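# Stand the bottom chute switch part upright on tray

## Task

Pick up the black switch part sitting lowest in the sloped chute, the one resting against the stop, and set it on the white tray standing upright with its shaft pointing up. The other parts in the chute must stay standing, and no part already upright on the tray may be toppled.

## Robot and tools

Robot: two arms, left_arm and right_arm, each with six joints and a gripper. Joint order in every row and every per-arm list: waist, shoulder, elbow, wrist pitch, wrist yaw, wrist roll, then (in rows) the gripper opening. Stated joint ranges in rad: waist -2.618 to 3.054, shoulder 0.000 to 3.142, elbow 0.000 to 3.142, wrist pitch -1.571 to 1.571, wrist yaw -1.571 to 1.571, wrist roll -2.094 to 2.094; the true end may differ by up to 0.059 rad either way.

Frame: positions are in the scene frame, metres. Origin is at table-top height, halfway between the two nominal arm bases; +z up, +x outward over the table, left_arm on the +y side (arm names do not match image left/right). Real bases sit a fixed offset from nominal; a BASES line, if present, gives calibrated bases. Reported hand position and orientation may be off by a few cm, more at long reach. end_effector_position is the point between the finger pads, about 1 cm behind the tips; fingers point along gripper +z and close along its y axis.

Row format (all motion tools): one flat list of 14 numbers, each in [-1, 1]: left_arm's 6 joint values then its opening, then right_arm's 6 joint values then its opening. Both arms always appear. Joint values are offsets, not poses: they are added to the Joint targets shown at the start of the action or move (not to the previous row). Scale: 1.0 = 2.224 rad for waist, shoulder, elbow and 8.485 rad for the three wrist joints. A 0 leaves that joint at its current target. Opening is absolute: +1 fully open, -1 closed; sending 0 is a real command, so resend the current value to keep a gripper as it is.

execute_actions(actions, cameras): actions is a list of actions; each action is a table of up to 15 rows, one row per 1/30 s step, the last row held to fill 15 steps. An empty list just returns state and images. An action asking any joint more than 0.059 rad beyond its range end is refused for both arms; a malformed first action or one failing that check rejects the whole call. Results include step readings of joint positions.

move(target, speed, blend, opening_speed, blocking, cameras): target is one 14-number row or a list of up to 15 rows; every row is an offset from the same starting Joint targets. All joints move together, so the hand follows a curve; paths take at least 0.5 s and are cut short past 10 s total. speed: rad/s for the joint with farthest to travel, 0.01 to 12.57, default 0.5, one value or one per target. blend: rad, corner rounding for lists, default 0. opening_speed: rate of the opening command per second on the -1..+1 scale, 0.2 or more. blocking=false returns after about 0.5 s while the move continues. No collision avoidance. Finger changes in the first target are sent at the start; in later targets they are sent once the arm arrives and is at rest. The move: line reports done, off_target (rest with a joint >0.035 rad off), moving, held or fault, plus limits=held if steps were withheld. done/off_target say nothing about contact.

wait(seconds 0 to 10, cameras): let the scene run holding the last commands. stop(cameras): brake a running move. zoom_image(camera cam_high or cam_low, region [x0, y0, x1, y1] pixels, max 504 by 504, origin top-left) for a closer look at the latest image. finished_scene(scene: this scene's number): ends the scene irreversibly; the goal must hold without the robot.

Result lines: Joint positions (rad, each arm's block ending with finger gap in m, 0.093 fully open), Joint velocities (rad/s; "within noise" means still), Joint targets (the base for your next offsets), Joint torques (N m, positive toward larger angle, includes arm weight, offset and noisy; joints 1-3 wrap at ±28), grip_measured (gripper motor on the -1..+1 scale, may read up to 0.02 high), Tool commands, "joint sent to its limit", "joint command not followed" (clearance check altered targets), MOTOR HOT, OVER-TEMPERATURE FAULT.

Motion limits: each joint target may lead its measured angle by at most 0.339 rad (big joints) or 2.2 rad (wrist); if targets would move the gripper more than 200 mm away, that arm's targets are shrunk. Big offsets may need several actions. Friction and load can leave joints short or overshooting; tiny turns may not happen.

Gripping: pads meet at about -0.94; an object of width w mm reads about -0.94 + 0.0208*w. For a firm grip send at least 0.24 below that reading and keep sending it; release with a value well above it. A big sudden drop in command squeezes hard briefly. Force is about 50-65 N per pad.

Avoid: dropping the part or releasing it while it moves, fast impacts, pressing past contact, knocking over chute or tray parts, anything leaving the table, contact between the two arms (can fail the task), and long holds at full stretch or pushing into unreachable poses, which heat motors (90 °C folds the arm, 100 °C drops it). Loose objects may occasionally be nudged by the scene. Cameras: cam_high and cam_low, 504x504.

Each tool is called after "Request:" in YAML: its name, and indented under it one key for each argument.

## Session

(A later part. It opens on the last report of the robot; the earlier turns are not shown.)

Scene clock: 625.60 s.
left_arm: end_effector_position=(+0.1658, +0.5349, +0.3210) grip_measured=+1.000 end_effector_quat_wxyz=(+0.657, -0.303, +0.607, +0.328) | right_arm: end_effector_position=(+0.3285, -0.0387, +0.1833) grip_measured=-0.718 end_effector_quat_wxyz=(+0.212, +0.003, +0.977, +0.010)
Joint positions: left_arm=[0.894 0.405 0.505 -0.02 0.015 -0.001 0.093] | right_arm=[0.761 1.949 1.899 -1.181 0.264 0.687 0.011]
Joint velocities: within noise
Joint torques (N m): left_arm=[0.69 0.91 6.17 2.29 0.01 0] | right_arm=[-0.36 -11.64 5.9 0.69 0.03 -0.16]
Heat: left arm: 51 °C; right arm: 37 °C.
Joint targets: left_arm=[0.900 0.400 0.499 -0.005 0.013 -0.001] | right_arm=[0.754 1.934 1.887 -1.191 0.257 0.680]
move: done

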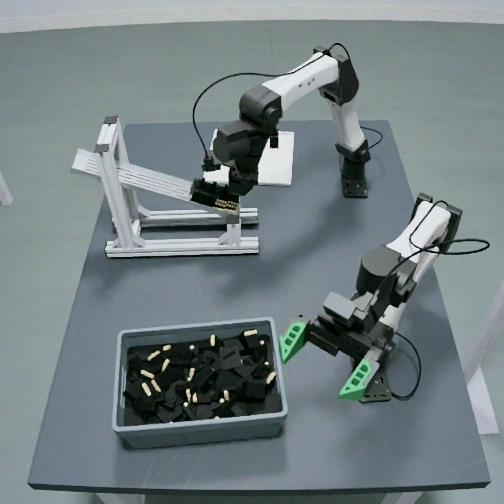

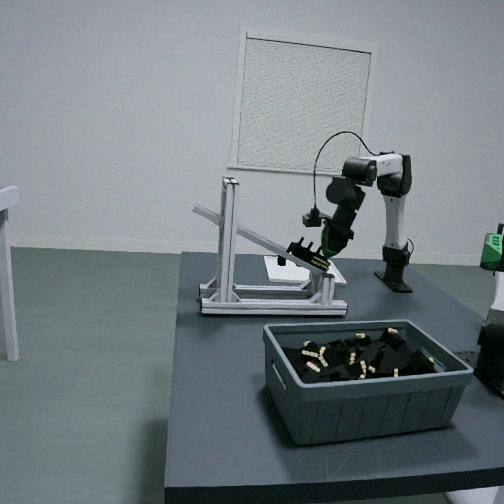

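Request:
move:
  target: [0, 0, 0, 0, 0, 0, 1, 0, 0, 0, 0, 0, 0, -1]
  opening_speed: 0.3

Request:
zoom_image:
  camera: "cam_high"
  region: [200, 150, 270, 220]

Request:
zoom_image:
  camera: "cam_low"
  region: [290, 210, 360, 280]

Scene clock: 632.43 s.
left_arm: end_effector_position=(+0.1658, +0.5349, +0.3210) grip_measured=+1.000 end_effector_quat_wxyz=(+0.657, -0.303, +0.607, +0.328) | right_arm: end_effector_position=(+0.3280, -0.0368, +0.1836) grip_measured=-0.917 end_effector_quat_wxyz=(+0.210, +0.002, +0.978, +0.015)
Joint positions: left_arm=[0.894 0.405 0.505 -0.02 0.015 -0.001 0.093] | right_arm=[0.761 1.948 1.899 -1.177 0.254 0.686 0.001]
Joint velocities: within noise
Joint torques (N m): left_arm=[0.66 0.96 6.19 2.28 0.01 0.01] | right_arm=[-0.35 -11.52 5.87 0.66 0.14 -0.15]
Heat: left arm: 51 °C; right arm: 37 °C.
Joint targets: left_arm=[0.900 0.400 0.499 -0.005 0.013 -0.001] | right_arm=[0.754 1.934 1.887 -1.191 0.257 0.680]
move: done

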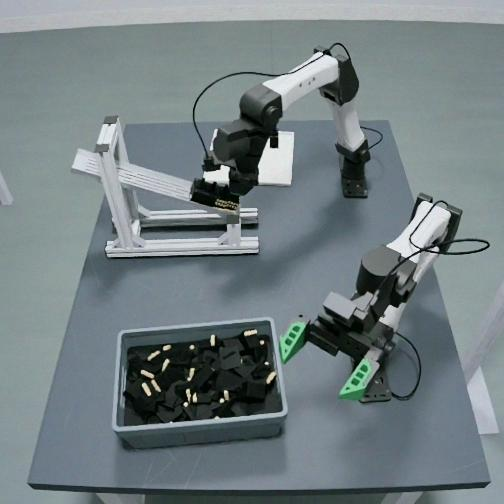

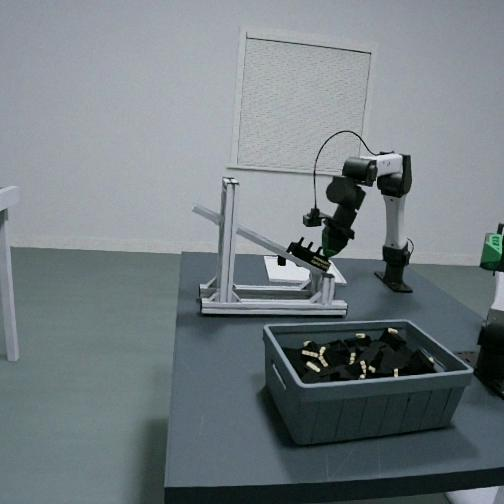

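Scaled by 7.200 from the camera's 504x504 image, which has a finer 720x720 frame.

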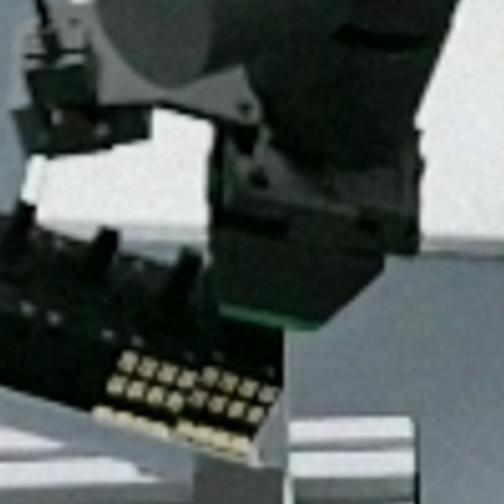

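Scaled by 7.200 from the camera's 504x504 image, which has a finer 720x720 frame.

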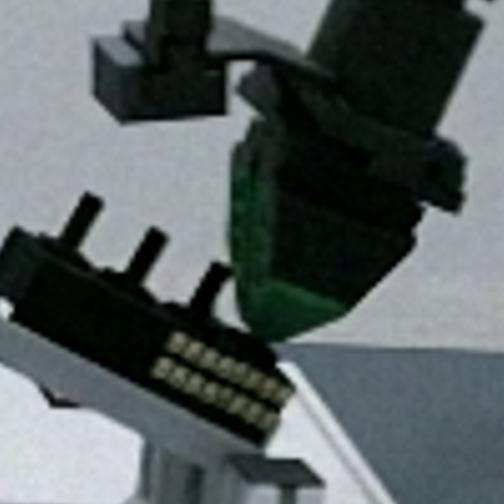

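Request:
move:
  target: [0, 0, 0, 0, 0, 0, 1, 0.0108, -0.0090, 0.0351, -0.00672, 0, 0, -1]
  speed: 0.08

Request:
zoom_image:
  camera: "cam_high"
  region: [200, 150, 270, 220]

Request:
zoom_image:
  camera: "cam_low"
  region: [290, 210, 360, 280]

Scene clock: 651.13 s.
left_arm: end_effector_position=(+0.1658, +0.5349, +0.3210) grip_measured=+1.000 end_effector_quat_wxyz=(+0.657, -0.303, +0.607, +0.328) | right_arm: end_effector_position=(+0.3231, -0.0349, +0.1928) grip_measured=-0.933 end_effector_quat_wxyz=(+0.209, -0.003, +0.978, +0.016)
Joint positions: left_arm=[0.894 0.405 0.505 -0.02 0.015 -0.001 0.093] | right_arm=[0.771 1.948 1.937 -1.218 0.252 0.686 0]
Joint velocities: within noise
Joint torques (N m): left_arm=[0.65 0.94 6.17 2.28 0.01 0.01] | right_arm=[0.79 -13.35 9.51 0.51 0.17 -0.15]
Heat: left arm: 51 °C; right arm: 36 °C.
Joint targets: left_arm=[0.900 0.400 0.499 -0.005 0.013 -0.001] | right_arm=[0.778 1.914 1.965 -1.248 0.257 0.680]
move: done

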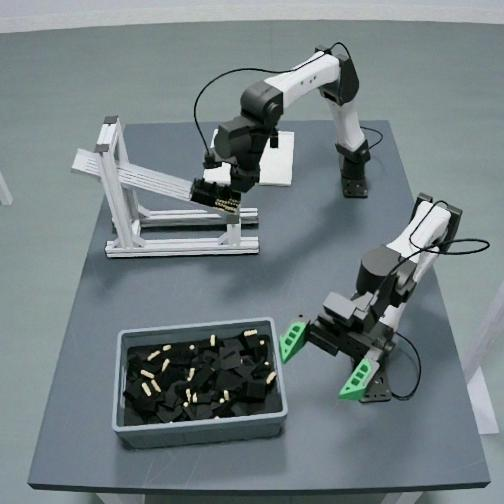

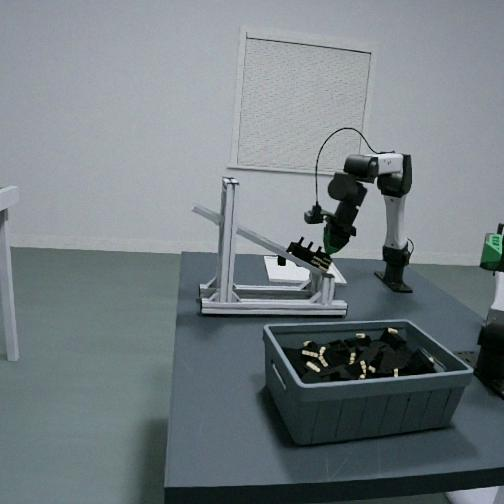

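Scaled by 7.200 from the camera's 504x504 image, which has a finer 720x720 frame.

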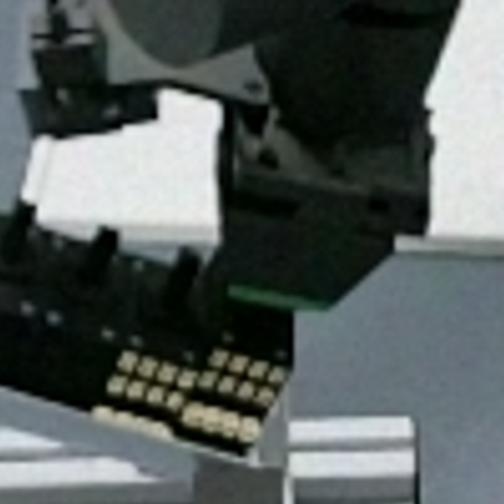

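Scaled by 7.200 from the camera's 504x504 image, which has a finer 720x720 frame.

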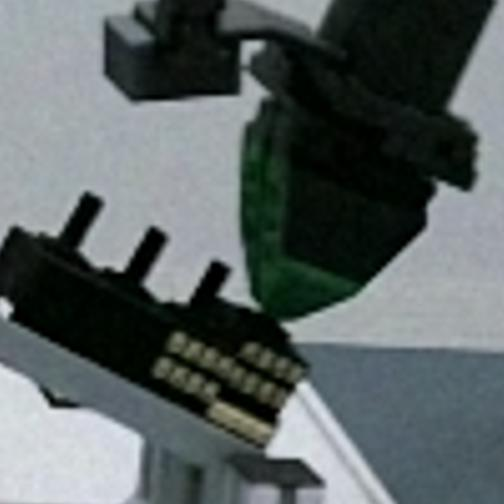

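Request:
move:
  target: [0, 0, 0, 0, 0, 0, 1, 0.00508, -0.0135, 0.02356, -0.00794, 0, 0, -1]
  speed: 0.08

Request:
zoom_image:
  camera: "cam_high"
  region: [200, 150, 270, 220]

Request:
zoom_image:
  camera: "cam_low"
  region: [290, 210, 360, 280]

Scene clock: 662.50 s.
left_arm: end_effector_position=(+0.1658, +0.5349, +0.3210) grip_measured=+1.000 end_effector_quat_wxyz=(+0.657, -0.303, +0.607, +0.328) | right_arm: end_effector_position=(+0.3110, -0.0384, +0.2136) grip_measured=-0.933 end_effector_quat_wxyz=(+0.207, -0.010, +0.978, +0.016)
Joint positions: left_arm=[0.894 0.405 0.505 -0.02 0.015 -0.001 0.093] | right_arm=[0.784 1.924 1.99 -1.298 0.252 0.686 0]
Joint velocities: within noise
Joint torques (N m): left_arm=[0.7 0.96 6.17 2.28 0.01 0] | right_arm=[0.69 -13.55 9.36 0.64 0.17 -0.14]
Heat: left arm: 51 °C; right arm: 36 °C.
Joint targets: left_arm=[0.900 0.400 0.499 -0.005 0.013 -0.001] | right_arm=[0.790 1.884 2.018 -1.315 0.257 0.680]
move: off_target (right_arm); right_arm: the shoulder is farthest, 0.040 rad from its target

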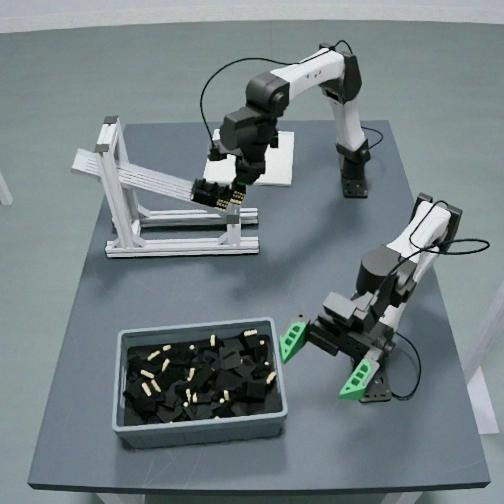

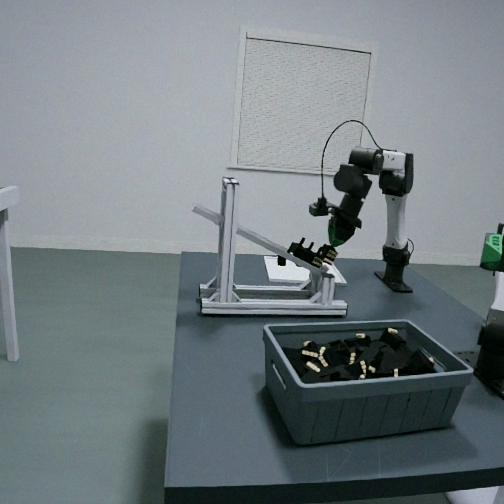

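Scaled by 7.200 from the camera's 504x504 image, which has a finer 720x720 frame.

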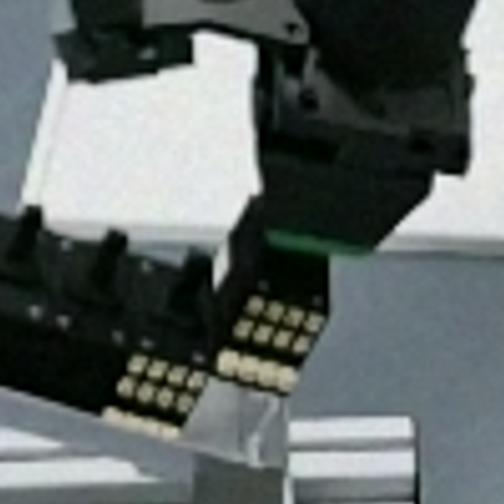

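Scaled by 7.200 from the camera's 504x504 image, which has a finer 720x720 frame.

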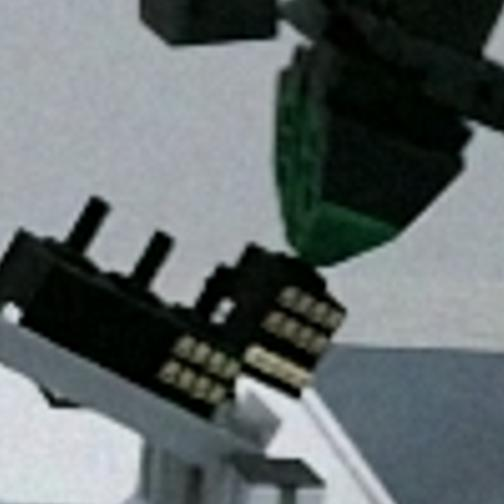

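Request:
move:
  target: [0, 0, 0, 0, 0, 0, 1, 0.0247, -0.0333, 0.0603, -0.0171, 0, 0.0047, -1]
  speed: 0.15

Request:
zoom_image:
  camera: "cam_high"
  region: [200, 130, 290, 220]

Request:
zoom_image:
  camera: "cam_low"
  region: [290, 190, 370, 270]

Scene clock: 708.37 s.
left_arm: end_effector_position=(+0.1658, +0.5349, +0.3210) grip_measured=+1.000 end_effector_quat_wxyz=(+0.657, -0.303, +0.607, +0.328) | right_arm: end_effector_position=(+0.2785, -0.0387, +0.2784) grip_measured=-0.933 end_effector_quat_wxyz=(+0.234, -0.019, +0.971, +0.052)
Joint positions: left_arm=[0.894 0.405 0.505 -0.02 0.015 -0.001 0.093] | right_arm=[0.838 1.841 2.128 -1.44 0.252 0.71 0]
Joint velocities: within noise
Joint torques (N m): left_arm=[0.64 0.95 6.15 2.28 0.01 -0.01] | right_arm=[0.76 -11.55 8.54 0.73 0.17 -0.01]
Heat: left arm: 51 °C; right arm: 38 °C.
Joint targets: left_arm=[0.900 0.400 0.499 -0.005 0.013 -0.001] | right_arm=[0.845 1.810 2.152 -1.460 0.257 0.720]
move: done

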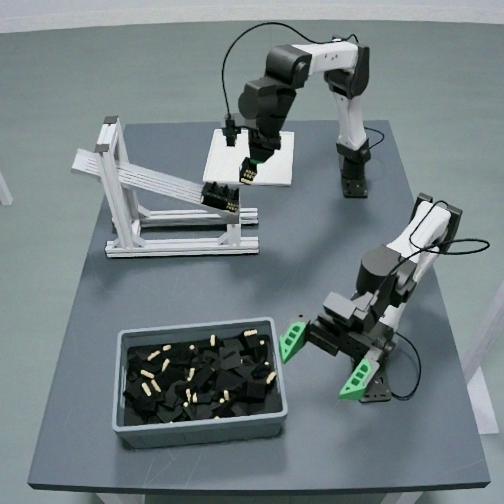

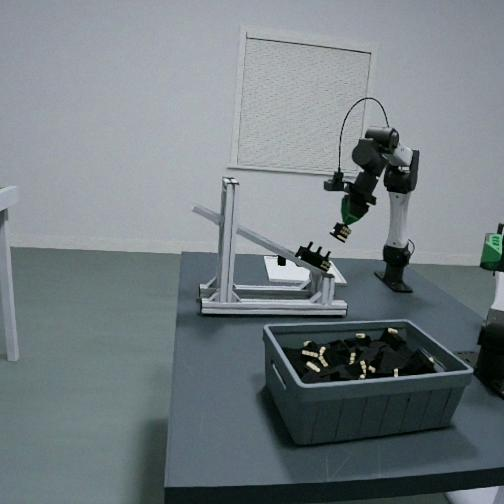

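Scaled by 5.600 from the camera's 504x504 image, which has a finer 720x720 frame.

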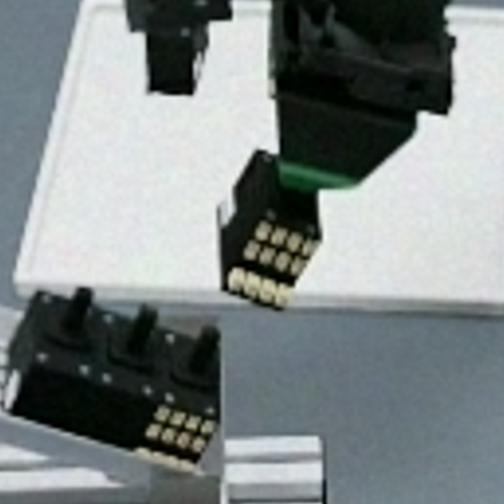

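Scaled by 6.300 from the camera's 504x504 image, which has a finer 720x720 frame.

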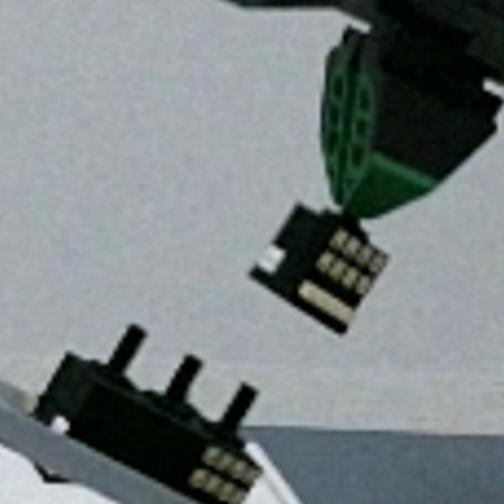

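Request:
move:
  target: [0, 0, 0, 0, 0, 0, 1, -0.49865, 0.03417, -0.15265, -0.00825, -0.03029, -0.11927, -1]
  speed: 0.6

Request:
zoom_image:
  camera: "cam_high"
  region: [200, 110, 300, 210]

Request:
zoom_image:
  camera: "cam_low"
  region: [250, 190, 370, 310]

Scene clock: 720.10 s.
left_arm: end_effector_position=(+0.1658, +0.5349, +0.3210) grip_measured=+1.000 end_effector_quat_wxyz=(+0.657, -0.303, +0.607, +0.328) | right_arm: end_effector_position=(+0.3034, -0.4076, +0.1703) grip_measured=-0.933 end_effector_quat_wxyz=(+0.011, +0.010, +1.000, -0.009)
Joint positions: left_arm=[0.894 0.405 0.505 -0.02 0.015 -0.001 0.093] | right_arm=[-0.267 1.874 1.821 -1.492 0.01 -0.283 0]
Joint velocities: within noise
Joint torques (N m): left_arm=[0.65 0.95 6.19 2.29 0.01 0.01] | right_arm=[0.47 -7.8 5.6 -0.09 -0.24 -0.17]
Heat: left arm: 51 °C; right arm: 36 °C.
Joint targets: left_arm=[0.900 0.400 0.499 -0.005 0.013 -0.001] | right_arm=[-0.264 1.886 1.813 -1.530 0.000 -0.292]
move: off_target (right_arm); right_arm: the wrist pitch is farthest, 0.038 rad from its target

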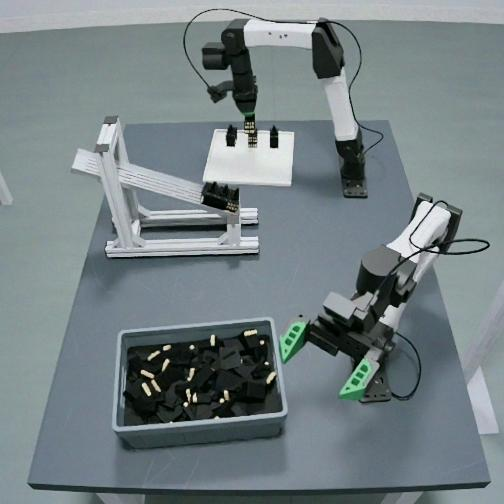

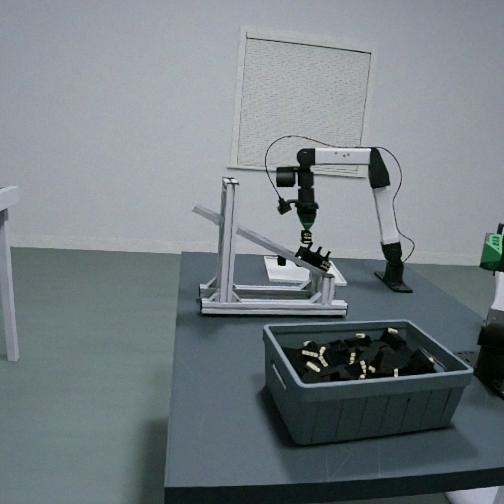

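Scaled by 5.040 from the camera's 504x504 image, which has a finer 720x720 frame.

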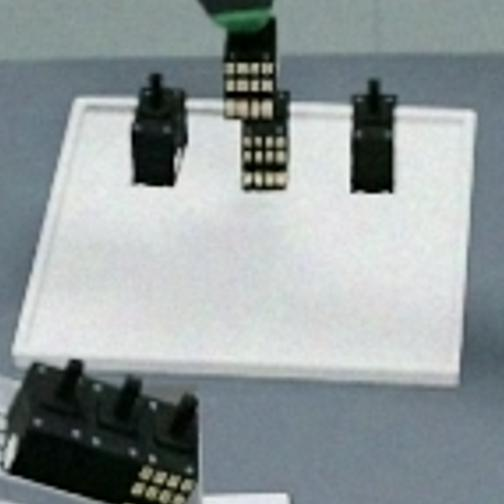

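Scaled by 4.200 from the camera's 504x504 image, which has a finer 720x720 frame.

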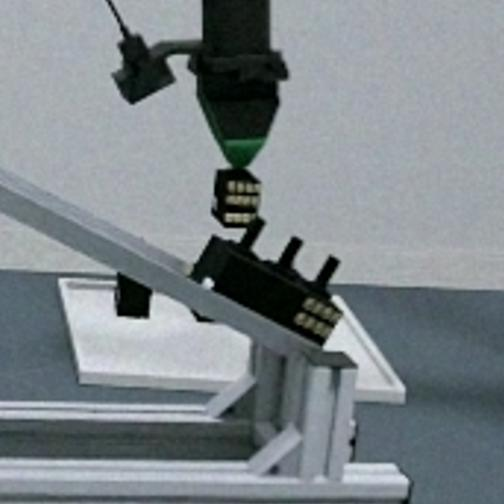

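Request:
zoom_image:
  camera: "cam_high"
  region: [230, 95, 280, 145]

Request:
zoom_image:
  camera: "cam_low"
  region: [285, 205, 335, 255]

Scaled by 10.080 from the camera's 504x504 image, which has a finer 720x720 frame.

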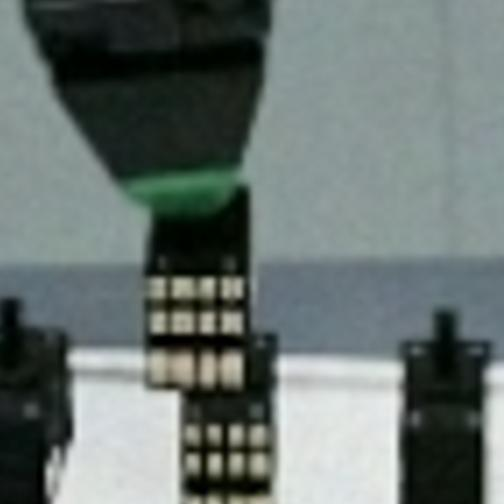

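Scaled by 10.080 from the camera's 504x504 image, which has a finer 720x720 frame.

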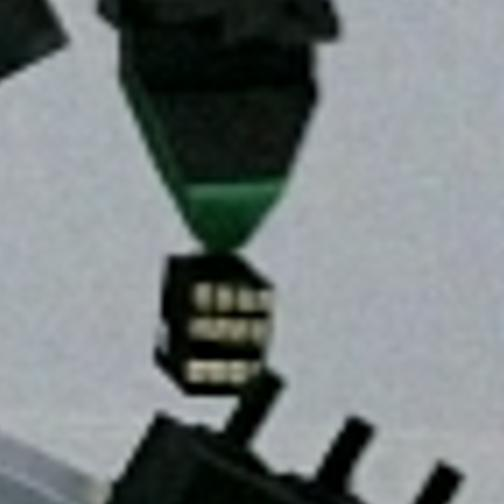

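Request:
move:
  target: [0, 0, 0, 0, 0, 0, 1, 0, 0.01709, -0.10387, 0.02958, 0, 0, -1]
  speed: 0.2

Request:
zoom_image:
  camera: "cam_high"
  region: [200, 110, 300, 210]

Request:
zoom_image:
  camera: "cam_low"
  region: [250, 200, 350, 300]

Scene clock: 772.70 s.
left_arm: end_effector_position=(+0.1658, +0.5349, +0.3210) grip_measured=+1.000 end_effector_quat_wxyz=(+0.657, -0.303, +0.607, +0.328) | right_arm: end_effector_position=(+0.3041, -0.4077, +0.0997) grip_measured=-0.933 end_effector_quat_wxyz=(-0.013, +0.010, +1.000, -0.001)
Joint positions: left_arm=[0.894 0.405 0.505 -0.02 0.015 -0.001 0.093] | right_arm=[-0.267 1.911 1.59 -1.274 0.01 -0.283 0]
Joint velocities: within noise
Joint torques (N m): left_arm=[0.64 0.96 6.2 2.29 0.01 0] | right_arm=[0.46 -8.03 5.59 0.12 -0.23 -0.18]
Heat: left arm: 51 °C; right arm: 31 °C.
Joint targets: left_arm=[0.900 0.400 0.499 -0.005 0.013 -0.001] | right_arm=[-0.264 1.924 1.581 -1.279 0.000 -0.292]
move: done

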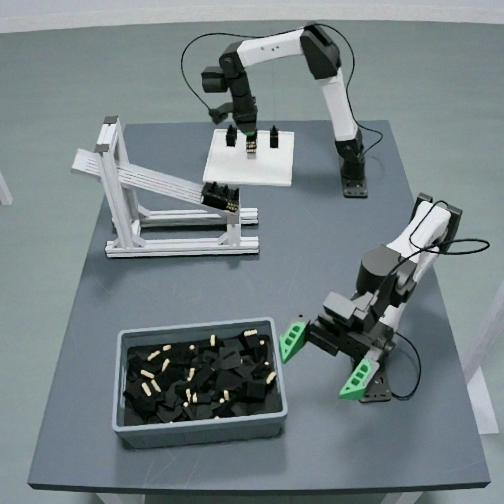

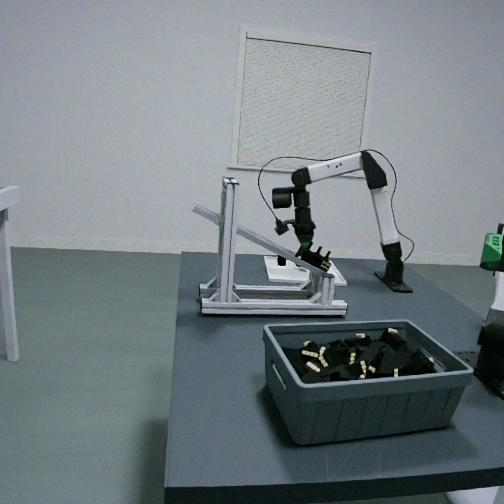

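Scaled by 5.040 from the camera's 504x504 image, which has a finer 720x720 frame.

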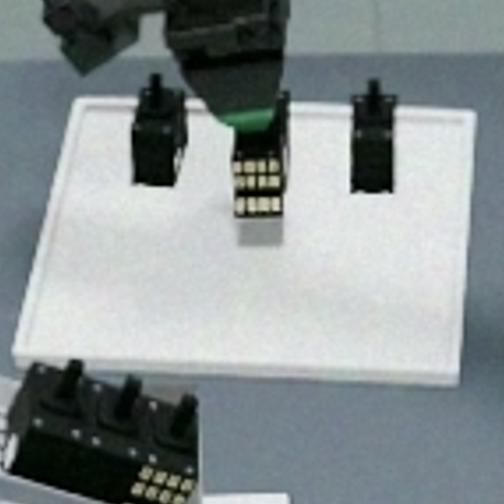

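Scaled by 5.040 from the camera's 504x504 image, which has a finer 720x720 frame.

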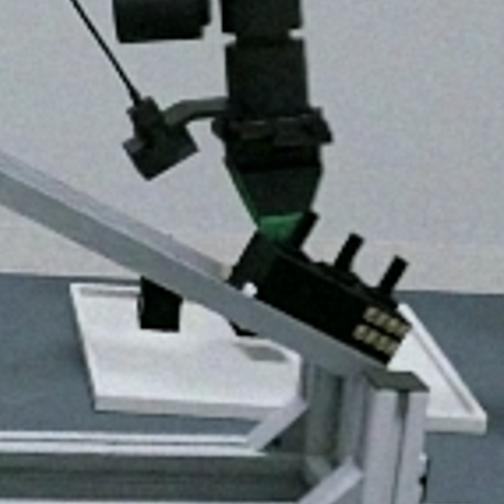

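Request:
move:
  target: [0, 0, 0, 0, 0, 0, 1, 0, 0.0027, -0.02271, 0.00619, 0, 0, -1]
  speed: 0.1

Request:
zoom_image:
  camera: "cam_high"
  region: [220, 120, 290, 190]

Scene clock: 781.07 s.
left_arm: end_effector_position=(+0.1658, +0.5349, +0.3210) grip_measured=+1.000 end_effector_quat_wxyz=(+0.657, -0.303, +0.607, +0.328) | right_arm: end_effector_position=(+0.3035, -0.4075, +0.0859) grip_measured=-0.933 end_effector_quat_wxyz=(-0.013, +0.010, +1.000, -0.001)
Joint positions: left_arm=[0.894 0.405 0.505 -0.02 0.015 -0.001 0.093] | right_arm=[-0.267 1.915 1.541 -1.221 0.01 -0.283 0]
Joint velocities: within noise
Joint torques (N m): left_arm=[0.68 0.92 6.17 2.28 0.01 0] | right_arm=[0.46 -7.87 5.46 0.08 -0.23 -0.18]
Heat: left arm: 51 °C; right arm: 31 °C.
Joint targets: left_arm=[0.900 0.400 0.499 -0.005 0.013 -0.001] | right_arm=[-0.264 1.930 1.531 -1.226 0.000 -0.292]
move: done

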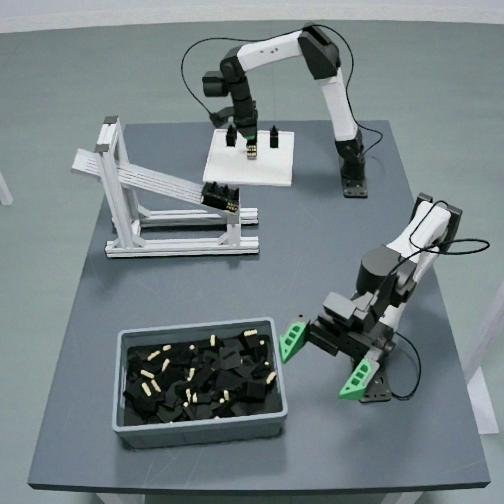

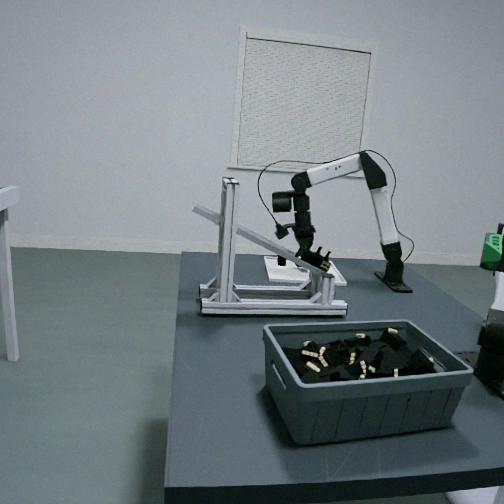

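Scaled by 7.200 from the camera's 504x504 image, which has a finer 720x720 frame.

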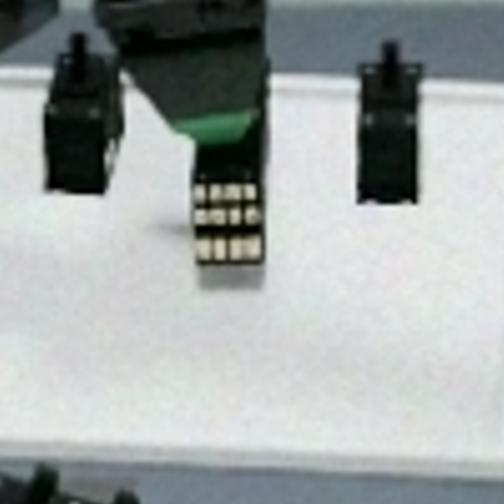

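Request:
move:
  target: [0, 0, 0, 0, 0, 0, 1, 0, 0.0036, -0.01502, 0.00442, 0, 0, -1]
  speed: 0.06

Request:
zoom_image:
  camera: "cam_high"
  region: [220, 120, 290, 190]

Scene clock: 788.43 s.
left_arm: end_effector_position=(+0.1658, +0.5349, +0.3210) grip_measured=+1.000 end_effector_quat_wxyz=(+0.657, -0.303, +0.607, +0.328) | right_arm: end_effector_position=(+0.3030, -0.4073, +0.0750) grip_measured=-0.933 end_effector_quat_wxyz=(-0.015, +0.010, +1.000, +0.000)
Joint positions: left_arm=[0.894 0.405 0.505 -0.02 0.015 -0.001 0.093] | right_arm=[-0.267 1.923 1.507 -1.184 0.01 -0.283 0]
Joint velocities: within noise
Joint torques (N m): left_arm=[0.66 0.94 6.16 2.29 0 0] | right_arm=[0.46 -7.88 5.42 0.13 -0.23 -0.18]
Heat: left arm: 51 °C; right arm: 31 °C.
Joint targets: left_arm=[0.900 0.400 0.499 -0.005 0.013 -0.001] | right_arm=[-0.264 1.938 1.498 -1.189 0.000 -0.292]
move: done

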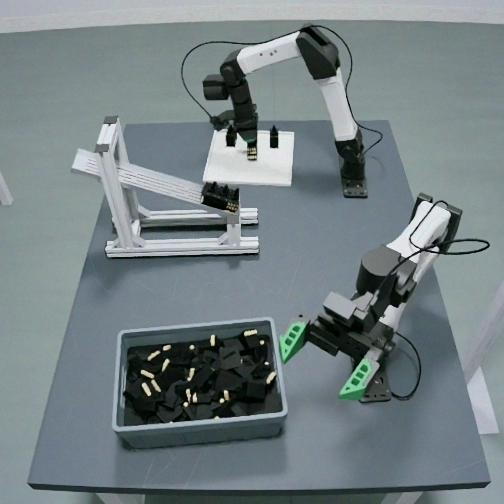

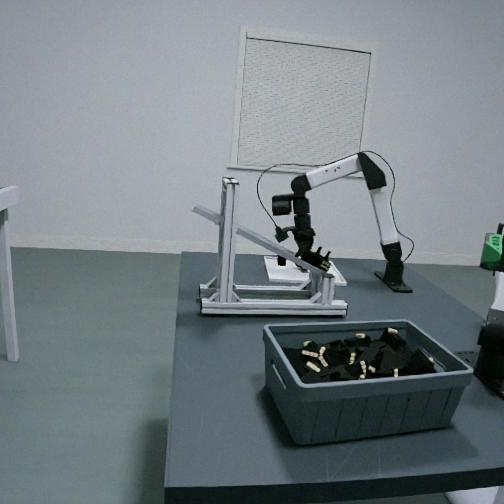

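Scaled by 7.200 from the camera's 504x504 image, which has a finer 720x720 frame.

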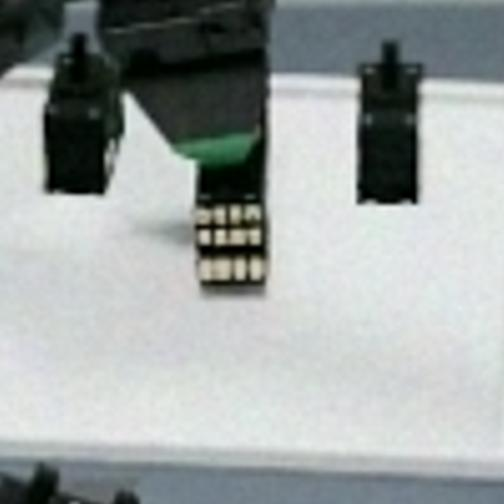

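Request:
move:
  target: [0, 0, 0, 0, 0, 0, 1, 0, 0.0018, -0.00697, 0.00224, 0, 0, -1]
  speed: 0.04

Request:
zoom_image:
  camera: "cam_high"
  region: [220, 120, 290, 190]

Scene clock: 792.63 s.
left_arm: end_effector_position=(+0.1658, +0.5349, +0.3210) grip_measured=+1.000 end_effector_quat_wxyz=(+0.657, -0.303, +0.607, +0.328) | right_arm: end_effector_position=(+0.3032, -0.4074, +0.0712) grip_measured=-0.933 end_effector_quat_wxyz=(-0.013, +0.010, +1.000, -0.001)
Joint positions: left_arm=[0.894 0.405 0.505 -0.02 0.015 -0.001 0.093] | right_arm=[-0.267 1.923 1.492 -1.165 0.01 -0.283 0]
Joint velocities: within noise
Joint torques (N m): left_arm=[0.62 0.95 6.17 2.29 0.01 0.01] | right_arm=[0.44 -7.49 5.37 0.12 -0.23 -0.18]
Heat: left arm: 51 °C; right arm: 31 °C.
Joint targets: left_arm=[0.900 0.400 0.499 -0.005 0.013 -0.001] | right_arm=[-0.264 1.942 1.482 -1.170 0.000 -0.292]
move: done

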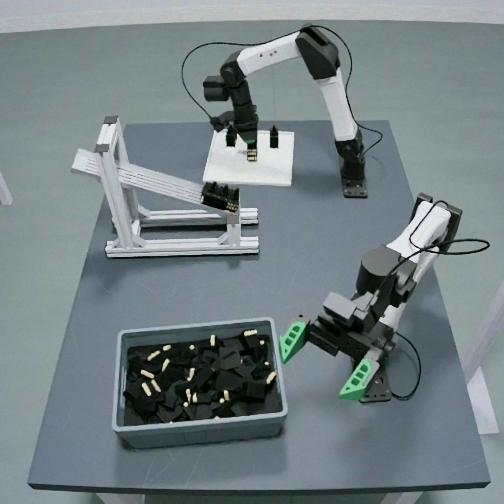

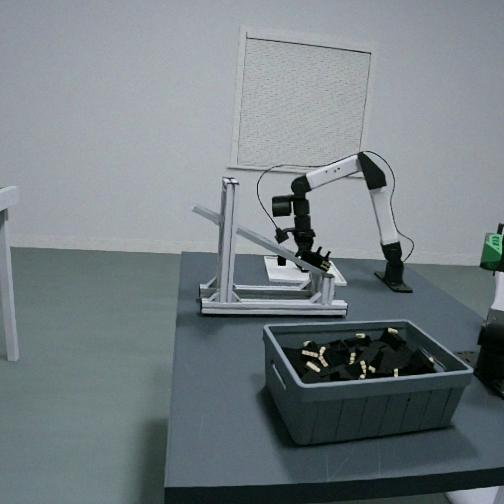

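Scaled by 7.200 from the camera's 504x504 image, which has a finer 720x720 frame.

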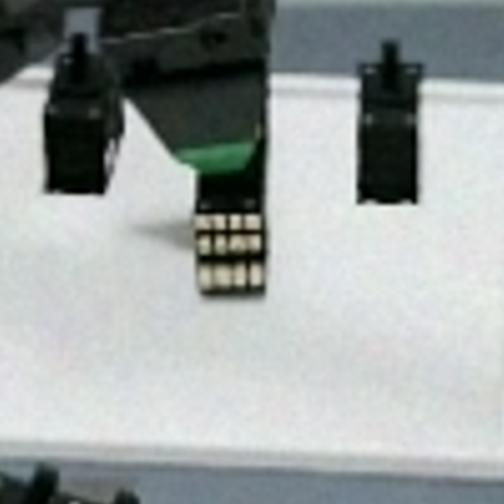

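Request:
move:
  target: [0, 0, 0, 0, 0, 0, 1, 0, 0.00135, -0.0042, 0.00136, 0, 0, -1]
  speed: 0.03

Request:
zoom_image:
  camera: "cam_high"
  region: [220, 120, 290, 190]

Scene clock: 798.83 s.
left_arm: end_effector_position=(+0.1658, +0.5349, +0.3210) grip_measured=+1.000 end_effector_quat_wxyz=(+0.657, -0.303, +0.607, +0.328) | right_arm: end_effector_position=(+0.3026, -0.4072, +0.0667) grip_measured=-0.933 end_effector_quat_wxyz=(-0.016, +0.010, +1.000, +0.000)
Joint positions: left_arm=[0.894 0.405 0.505 -0.02 0.015 -0.001 0.093] | right_arm=[-0.267 1.929 1.483 -1.155 0.01 -0.283 0]
Joint velocities: within noise
Joint torques (N m): left_arm=[0.66 0.92 6.17 2.29 0.02 0.01] | right_arm=[0.44 -7.84 5.34 0.13 -0.23 -0.18]
Heat: left arm: 51 °C; right arm: 31 °C.
Joint targets: left_arm=[0.900 0.400 0.499 -0.005 0.013 -0.001] | right_arm=[-0.264 1.945 1.473 -1.159 0.000 -0.292]
move: done

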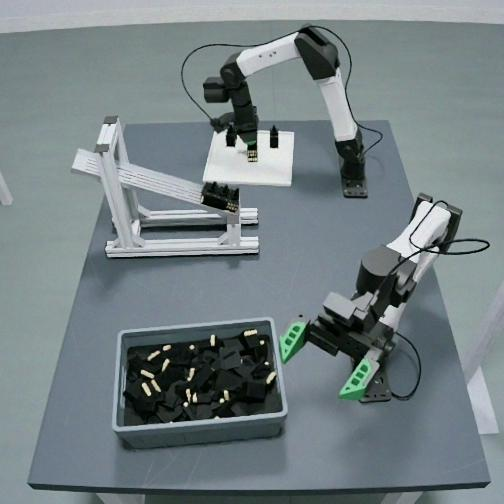

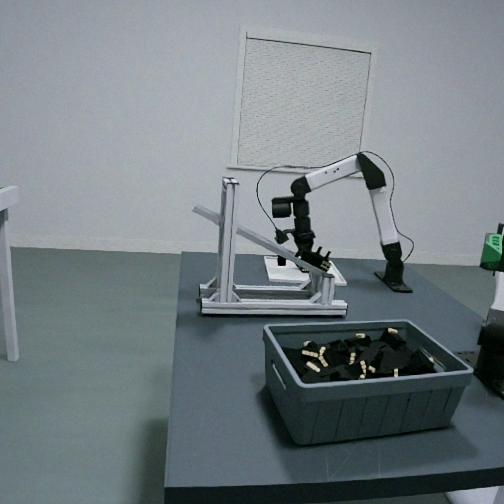

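Scaled by 7.200 from the camera's 504x504 image, which has a finer 720x720 frame.

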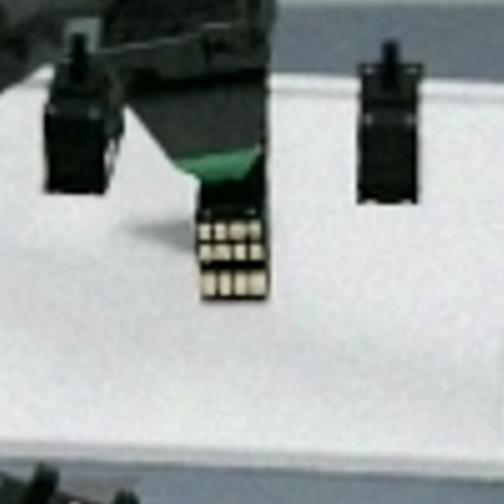

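Request:
move:
  target: [0, 0, 0, 0, 0, 0, 1, 0, 0.0009, -0.0028, 0.0009, 0, 0, -1]
  speed: 0.02

Request:
zoom_image:
  camera: "cam_high"
  region: [220, 120, 290, 190]

Scene clock: 803.77 s.
left_arm: end_effector_position=(+0.1658, +0.5349, +0.3210) grip_measured=+1.000 end_effector_quat_wxyz=(+0.657, -0.303, +0.607, +0.328) | right_arm: end_effector_position=(+0.3029, -0.4073, +0.0664) grip_measured=-0.933 end_effector_quat_wxyz=(-0.015, +0.010, +1.000, +0.000)
Joint positions: left_arm=[0.894 0.405 0.505 -0.02 0.015 -0.001 0.093] | right_arm=[-0.267 1.929 1.481 -1.152 0.01 -0.283 0]
Joint velocities: within noise
Joint torques (N m): left_arm=[0.65 0.94 6.16 2.29 0 0.01] | right_arm=[0.47 -7.61 4.89 0.17 -0.23 -0.18]
Heat: left arm: 51 °C; right arm: 31 °C.
Joint targets: left_arm=[0.900 0.400 0.499 -0.005 0.013 -0.001] | right_arm=[-0.264 1.947 1.466 -1.151 0.000 -0.292]
move: done

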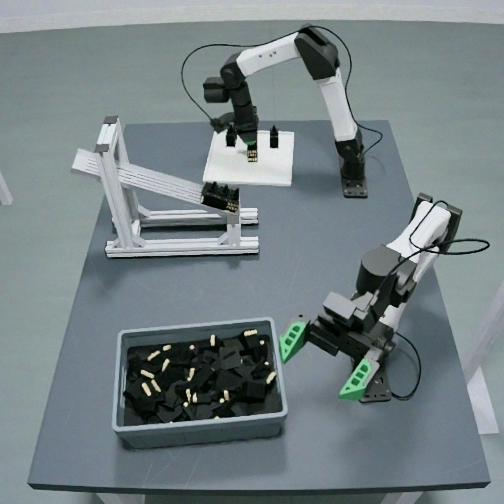

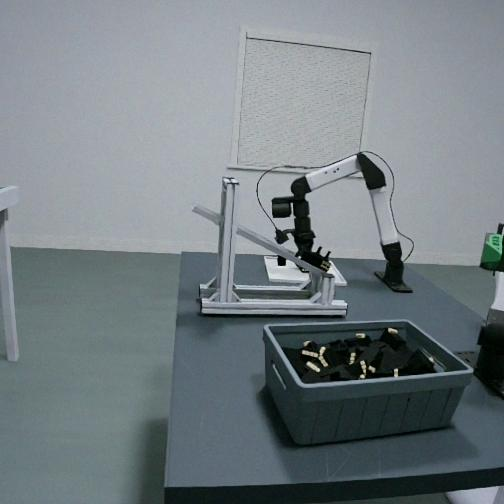

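Scaled by 7.200 from the camera's 504x504 image, which has a finer 720x720 frame.

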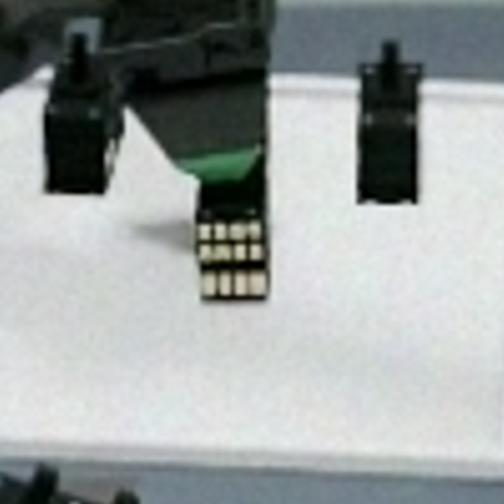

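Request:
move:
  target: [0, 0, 0, 0, 0, 0, 1, 0, 0.0009, -0.0028, 0.0007, 0, 0, -1]
  speed: 0.02

Request:
zoom_image:
  camera: "cam_high"
  region: [230, 130, 280, 180]

Scene clock: 808.67 s.
left_arm: end_effector_position=(+0.1658, +0.5349, +0.3210) grip_measured=+1.000 end_effector_quat_wxyz=(+0.657, -0.303, +0.607, +0.328) | right_arm: end_effector_position=(+0.3028, -0.4072, +0.0661) grip_measured=-0.933 end_effector_quat_wxyz=(-0.015, +0.010, +1.000, +0.000)
Joint positions: left_arm=[0.894 0.405 0.505 -0.02 0.015 -0.001 0.093] | right_arm=[-0.267 1.929 1.48 -1.151 0.01 -0.283 0]
Joint velocities: within noise
Joint torques (N m): left_arm=[0.64 0.94 6.15 2.28 0 0.01] | right_arm=[0.46 -7.45 4.44 0.22 -0.23 -0.18]
Heat: left arm: 51 °C; right arm: 30 °C.
Joint targets: left_arm=[0.900 0.400 0.499 -0.005 0.013 -0.001] | right_arm=[-0.264 1.949 1.460 -1.145 0.000 -0.292]
move: done

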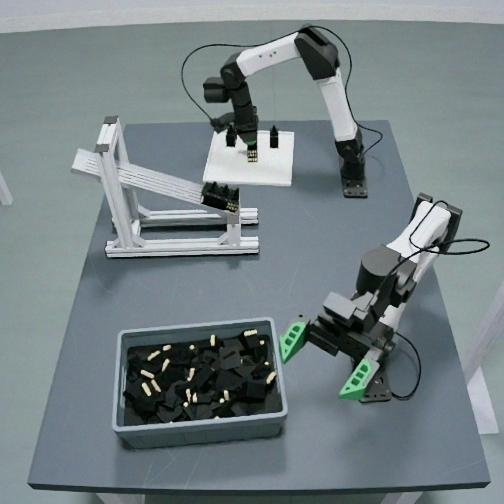

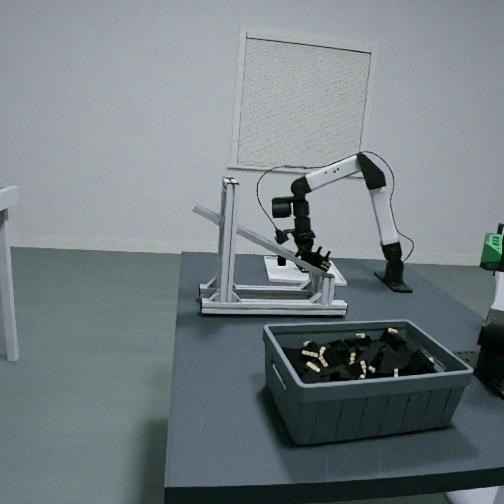

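Scaled by 10.080 from the camera's 504x504 image, which has a finer 720x720 frame.

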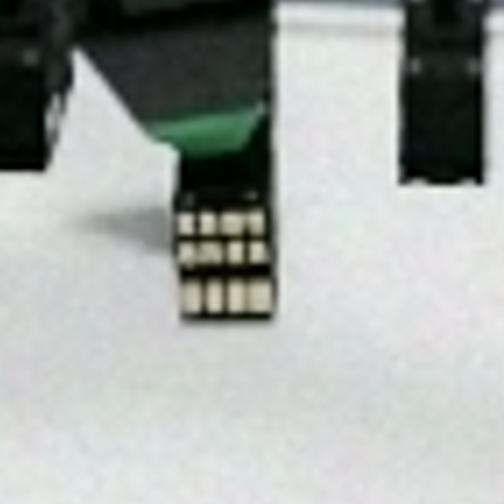

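Request:
move:
  target: [0, 0, 0, 0, 0, 0, 1, 0, 0, 0, 0, 0, 0, -0.45]
  opening_speed: 0.4

Request:
zoom_image:
  camera: "cam_high"
  region: [220, 120, 290, 190]

Scene clock: 815.40 s.
left_arm: end_effector_position=(+0.1658, +0.5349, +0.3210) grip_measured=+1.000 end_effector_quat_wxyz=(+0.657, -0.303, +0.607, +0.328) | right_arm: end_effector_position=(+0.3022, -0.4067, +0.0638) grip_measured=-0.452 end_effector_quat_wxyz=(-0.015, +0.010, +1.000, +0.001)
Joint positions: left_arm=[0.894 0.405 0.505 -0.02 0.015 -0.001 0.093] | right_arm=[-0.267 1.929 1.471 -1.142 0.007 -0.283 0.023]
Joint velocities: within noise
Joint torques (N m): left_arm=[0.68 0.94 6.16 2.29 0.01 0] | right_arm=[0.46 -7.45 5.3 0.13 -0.19 -0.18]
Heat: left arm: 51 °C; right arm: 30 °C.
Joint targets: left_arm=[0.900 0.400 0.499 -0.005 0.013 -0.001] | right_arm=[-0.264 1.949 1.460 -1.145 0.000 -0.292]
move: done

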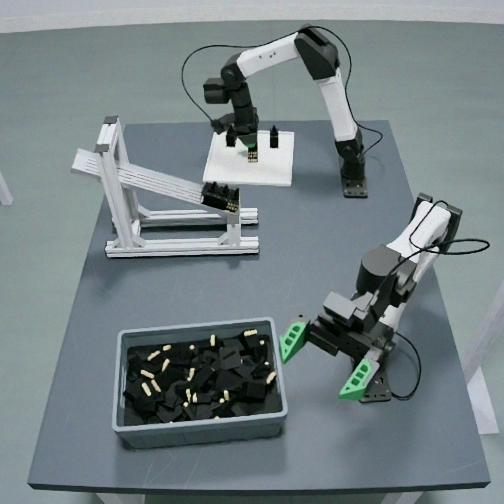

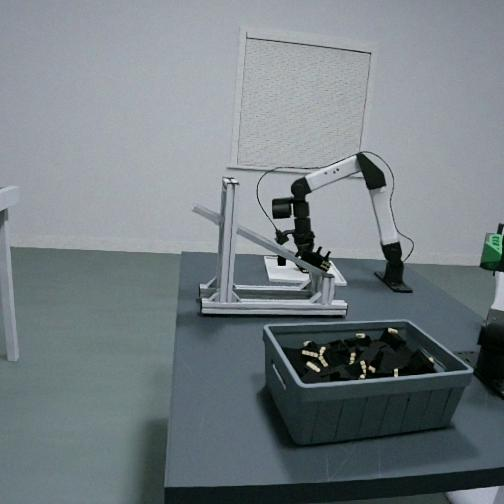

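Scaled by 7.200 from the camera's 504x504 image, which has a finer 720x720 frame.

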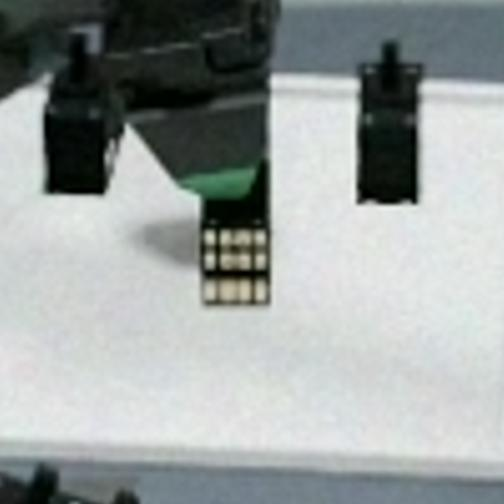

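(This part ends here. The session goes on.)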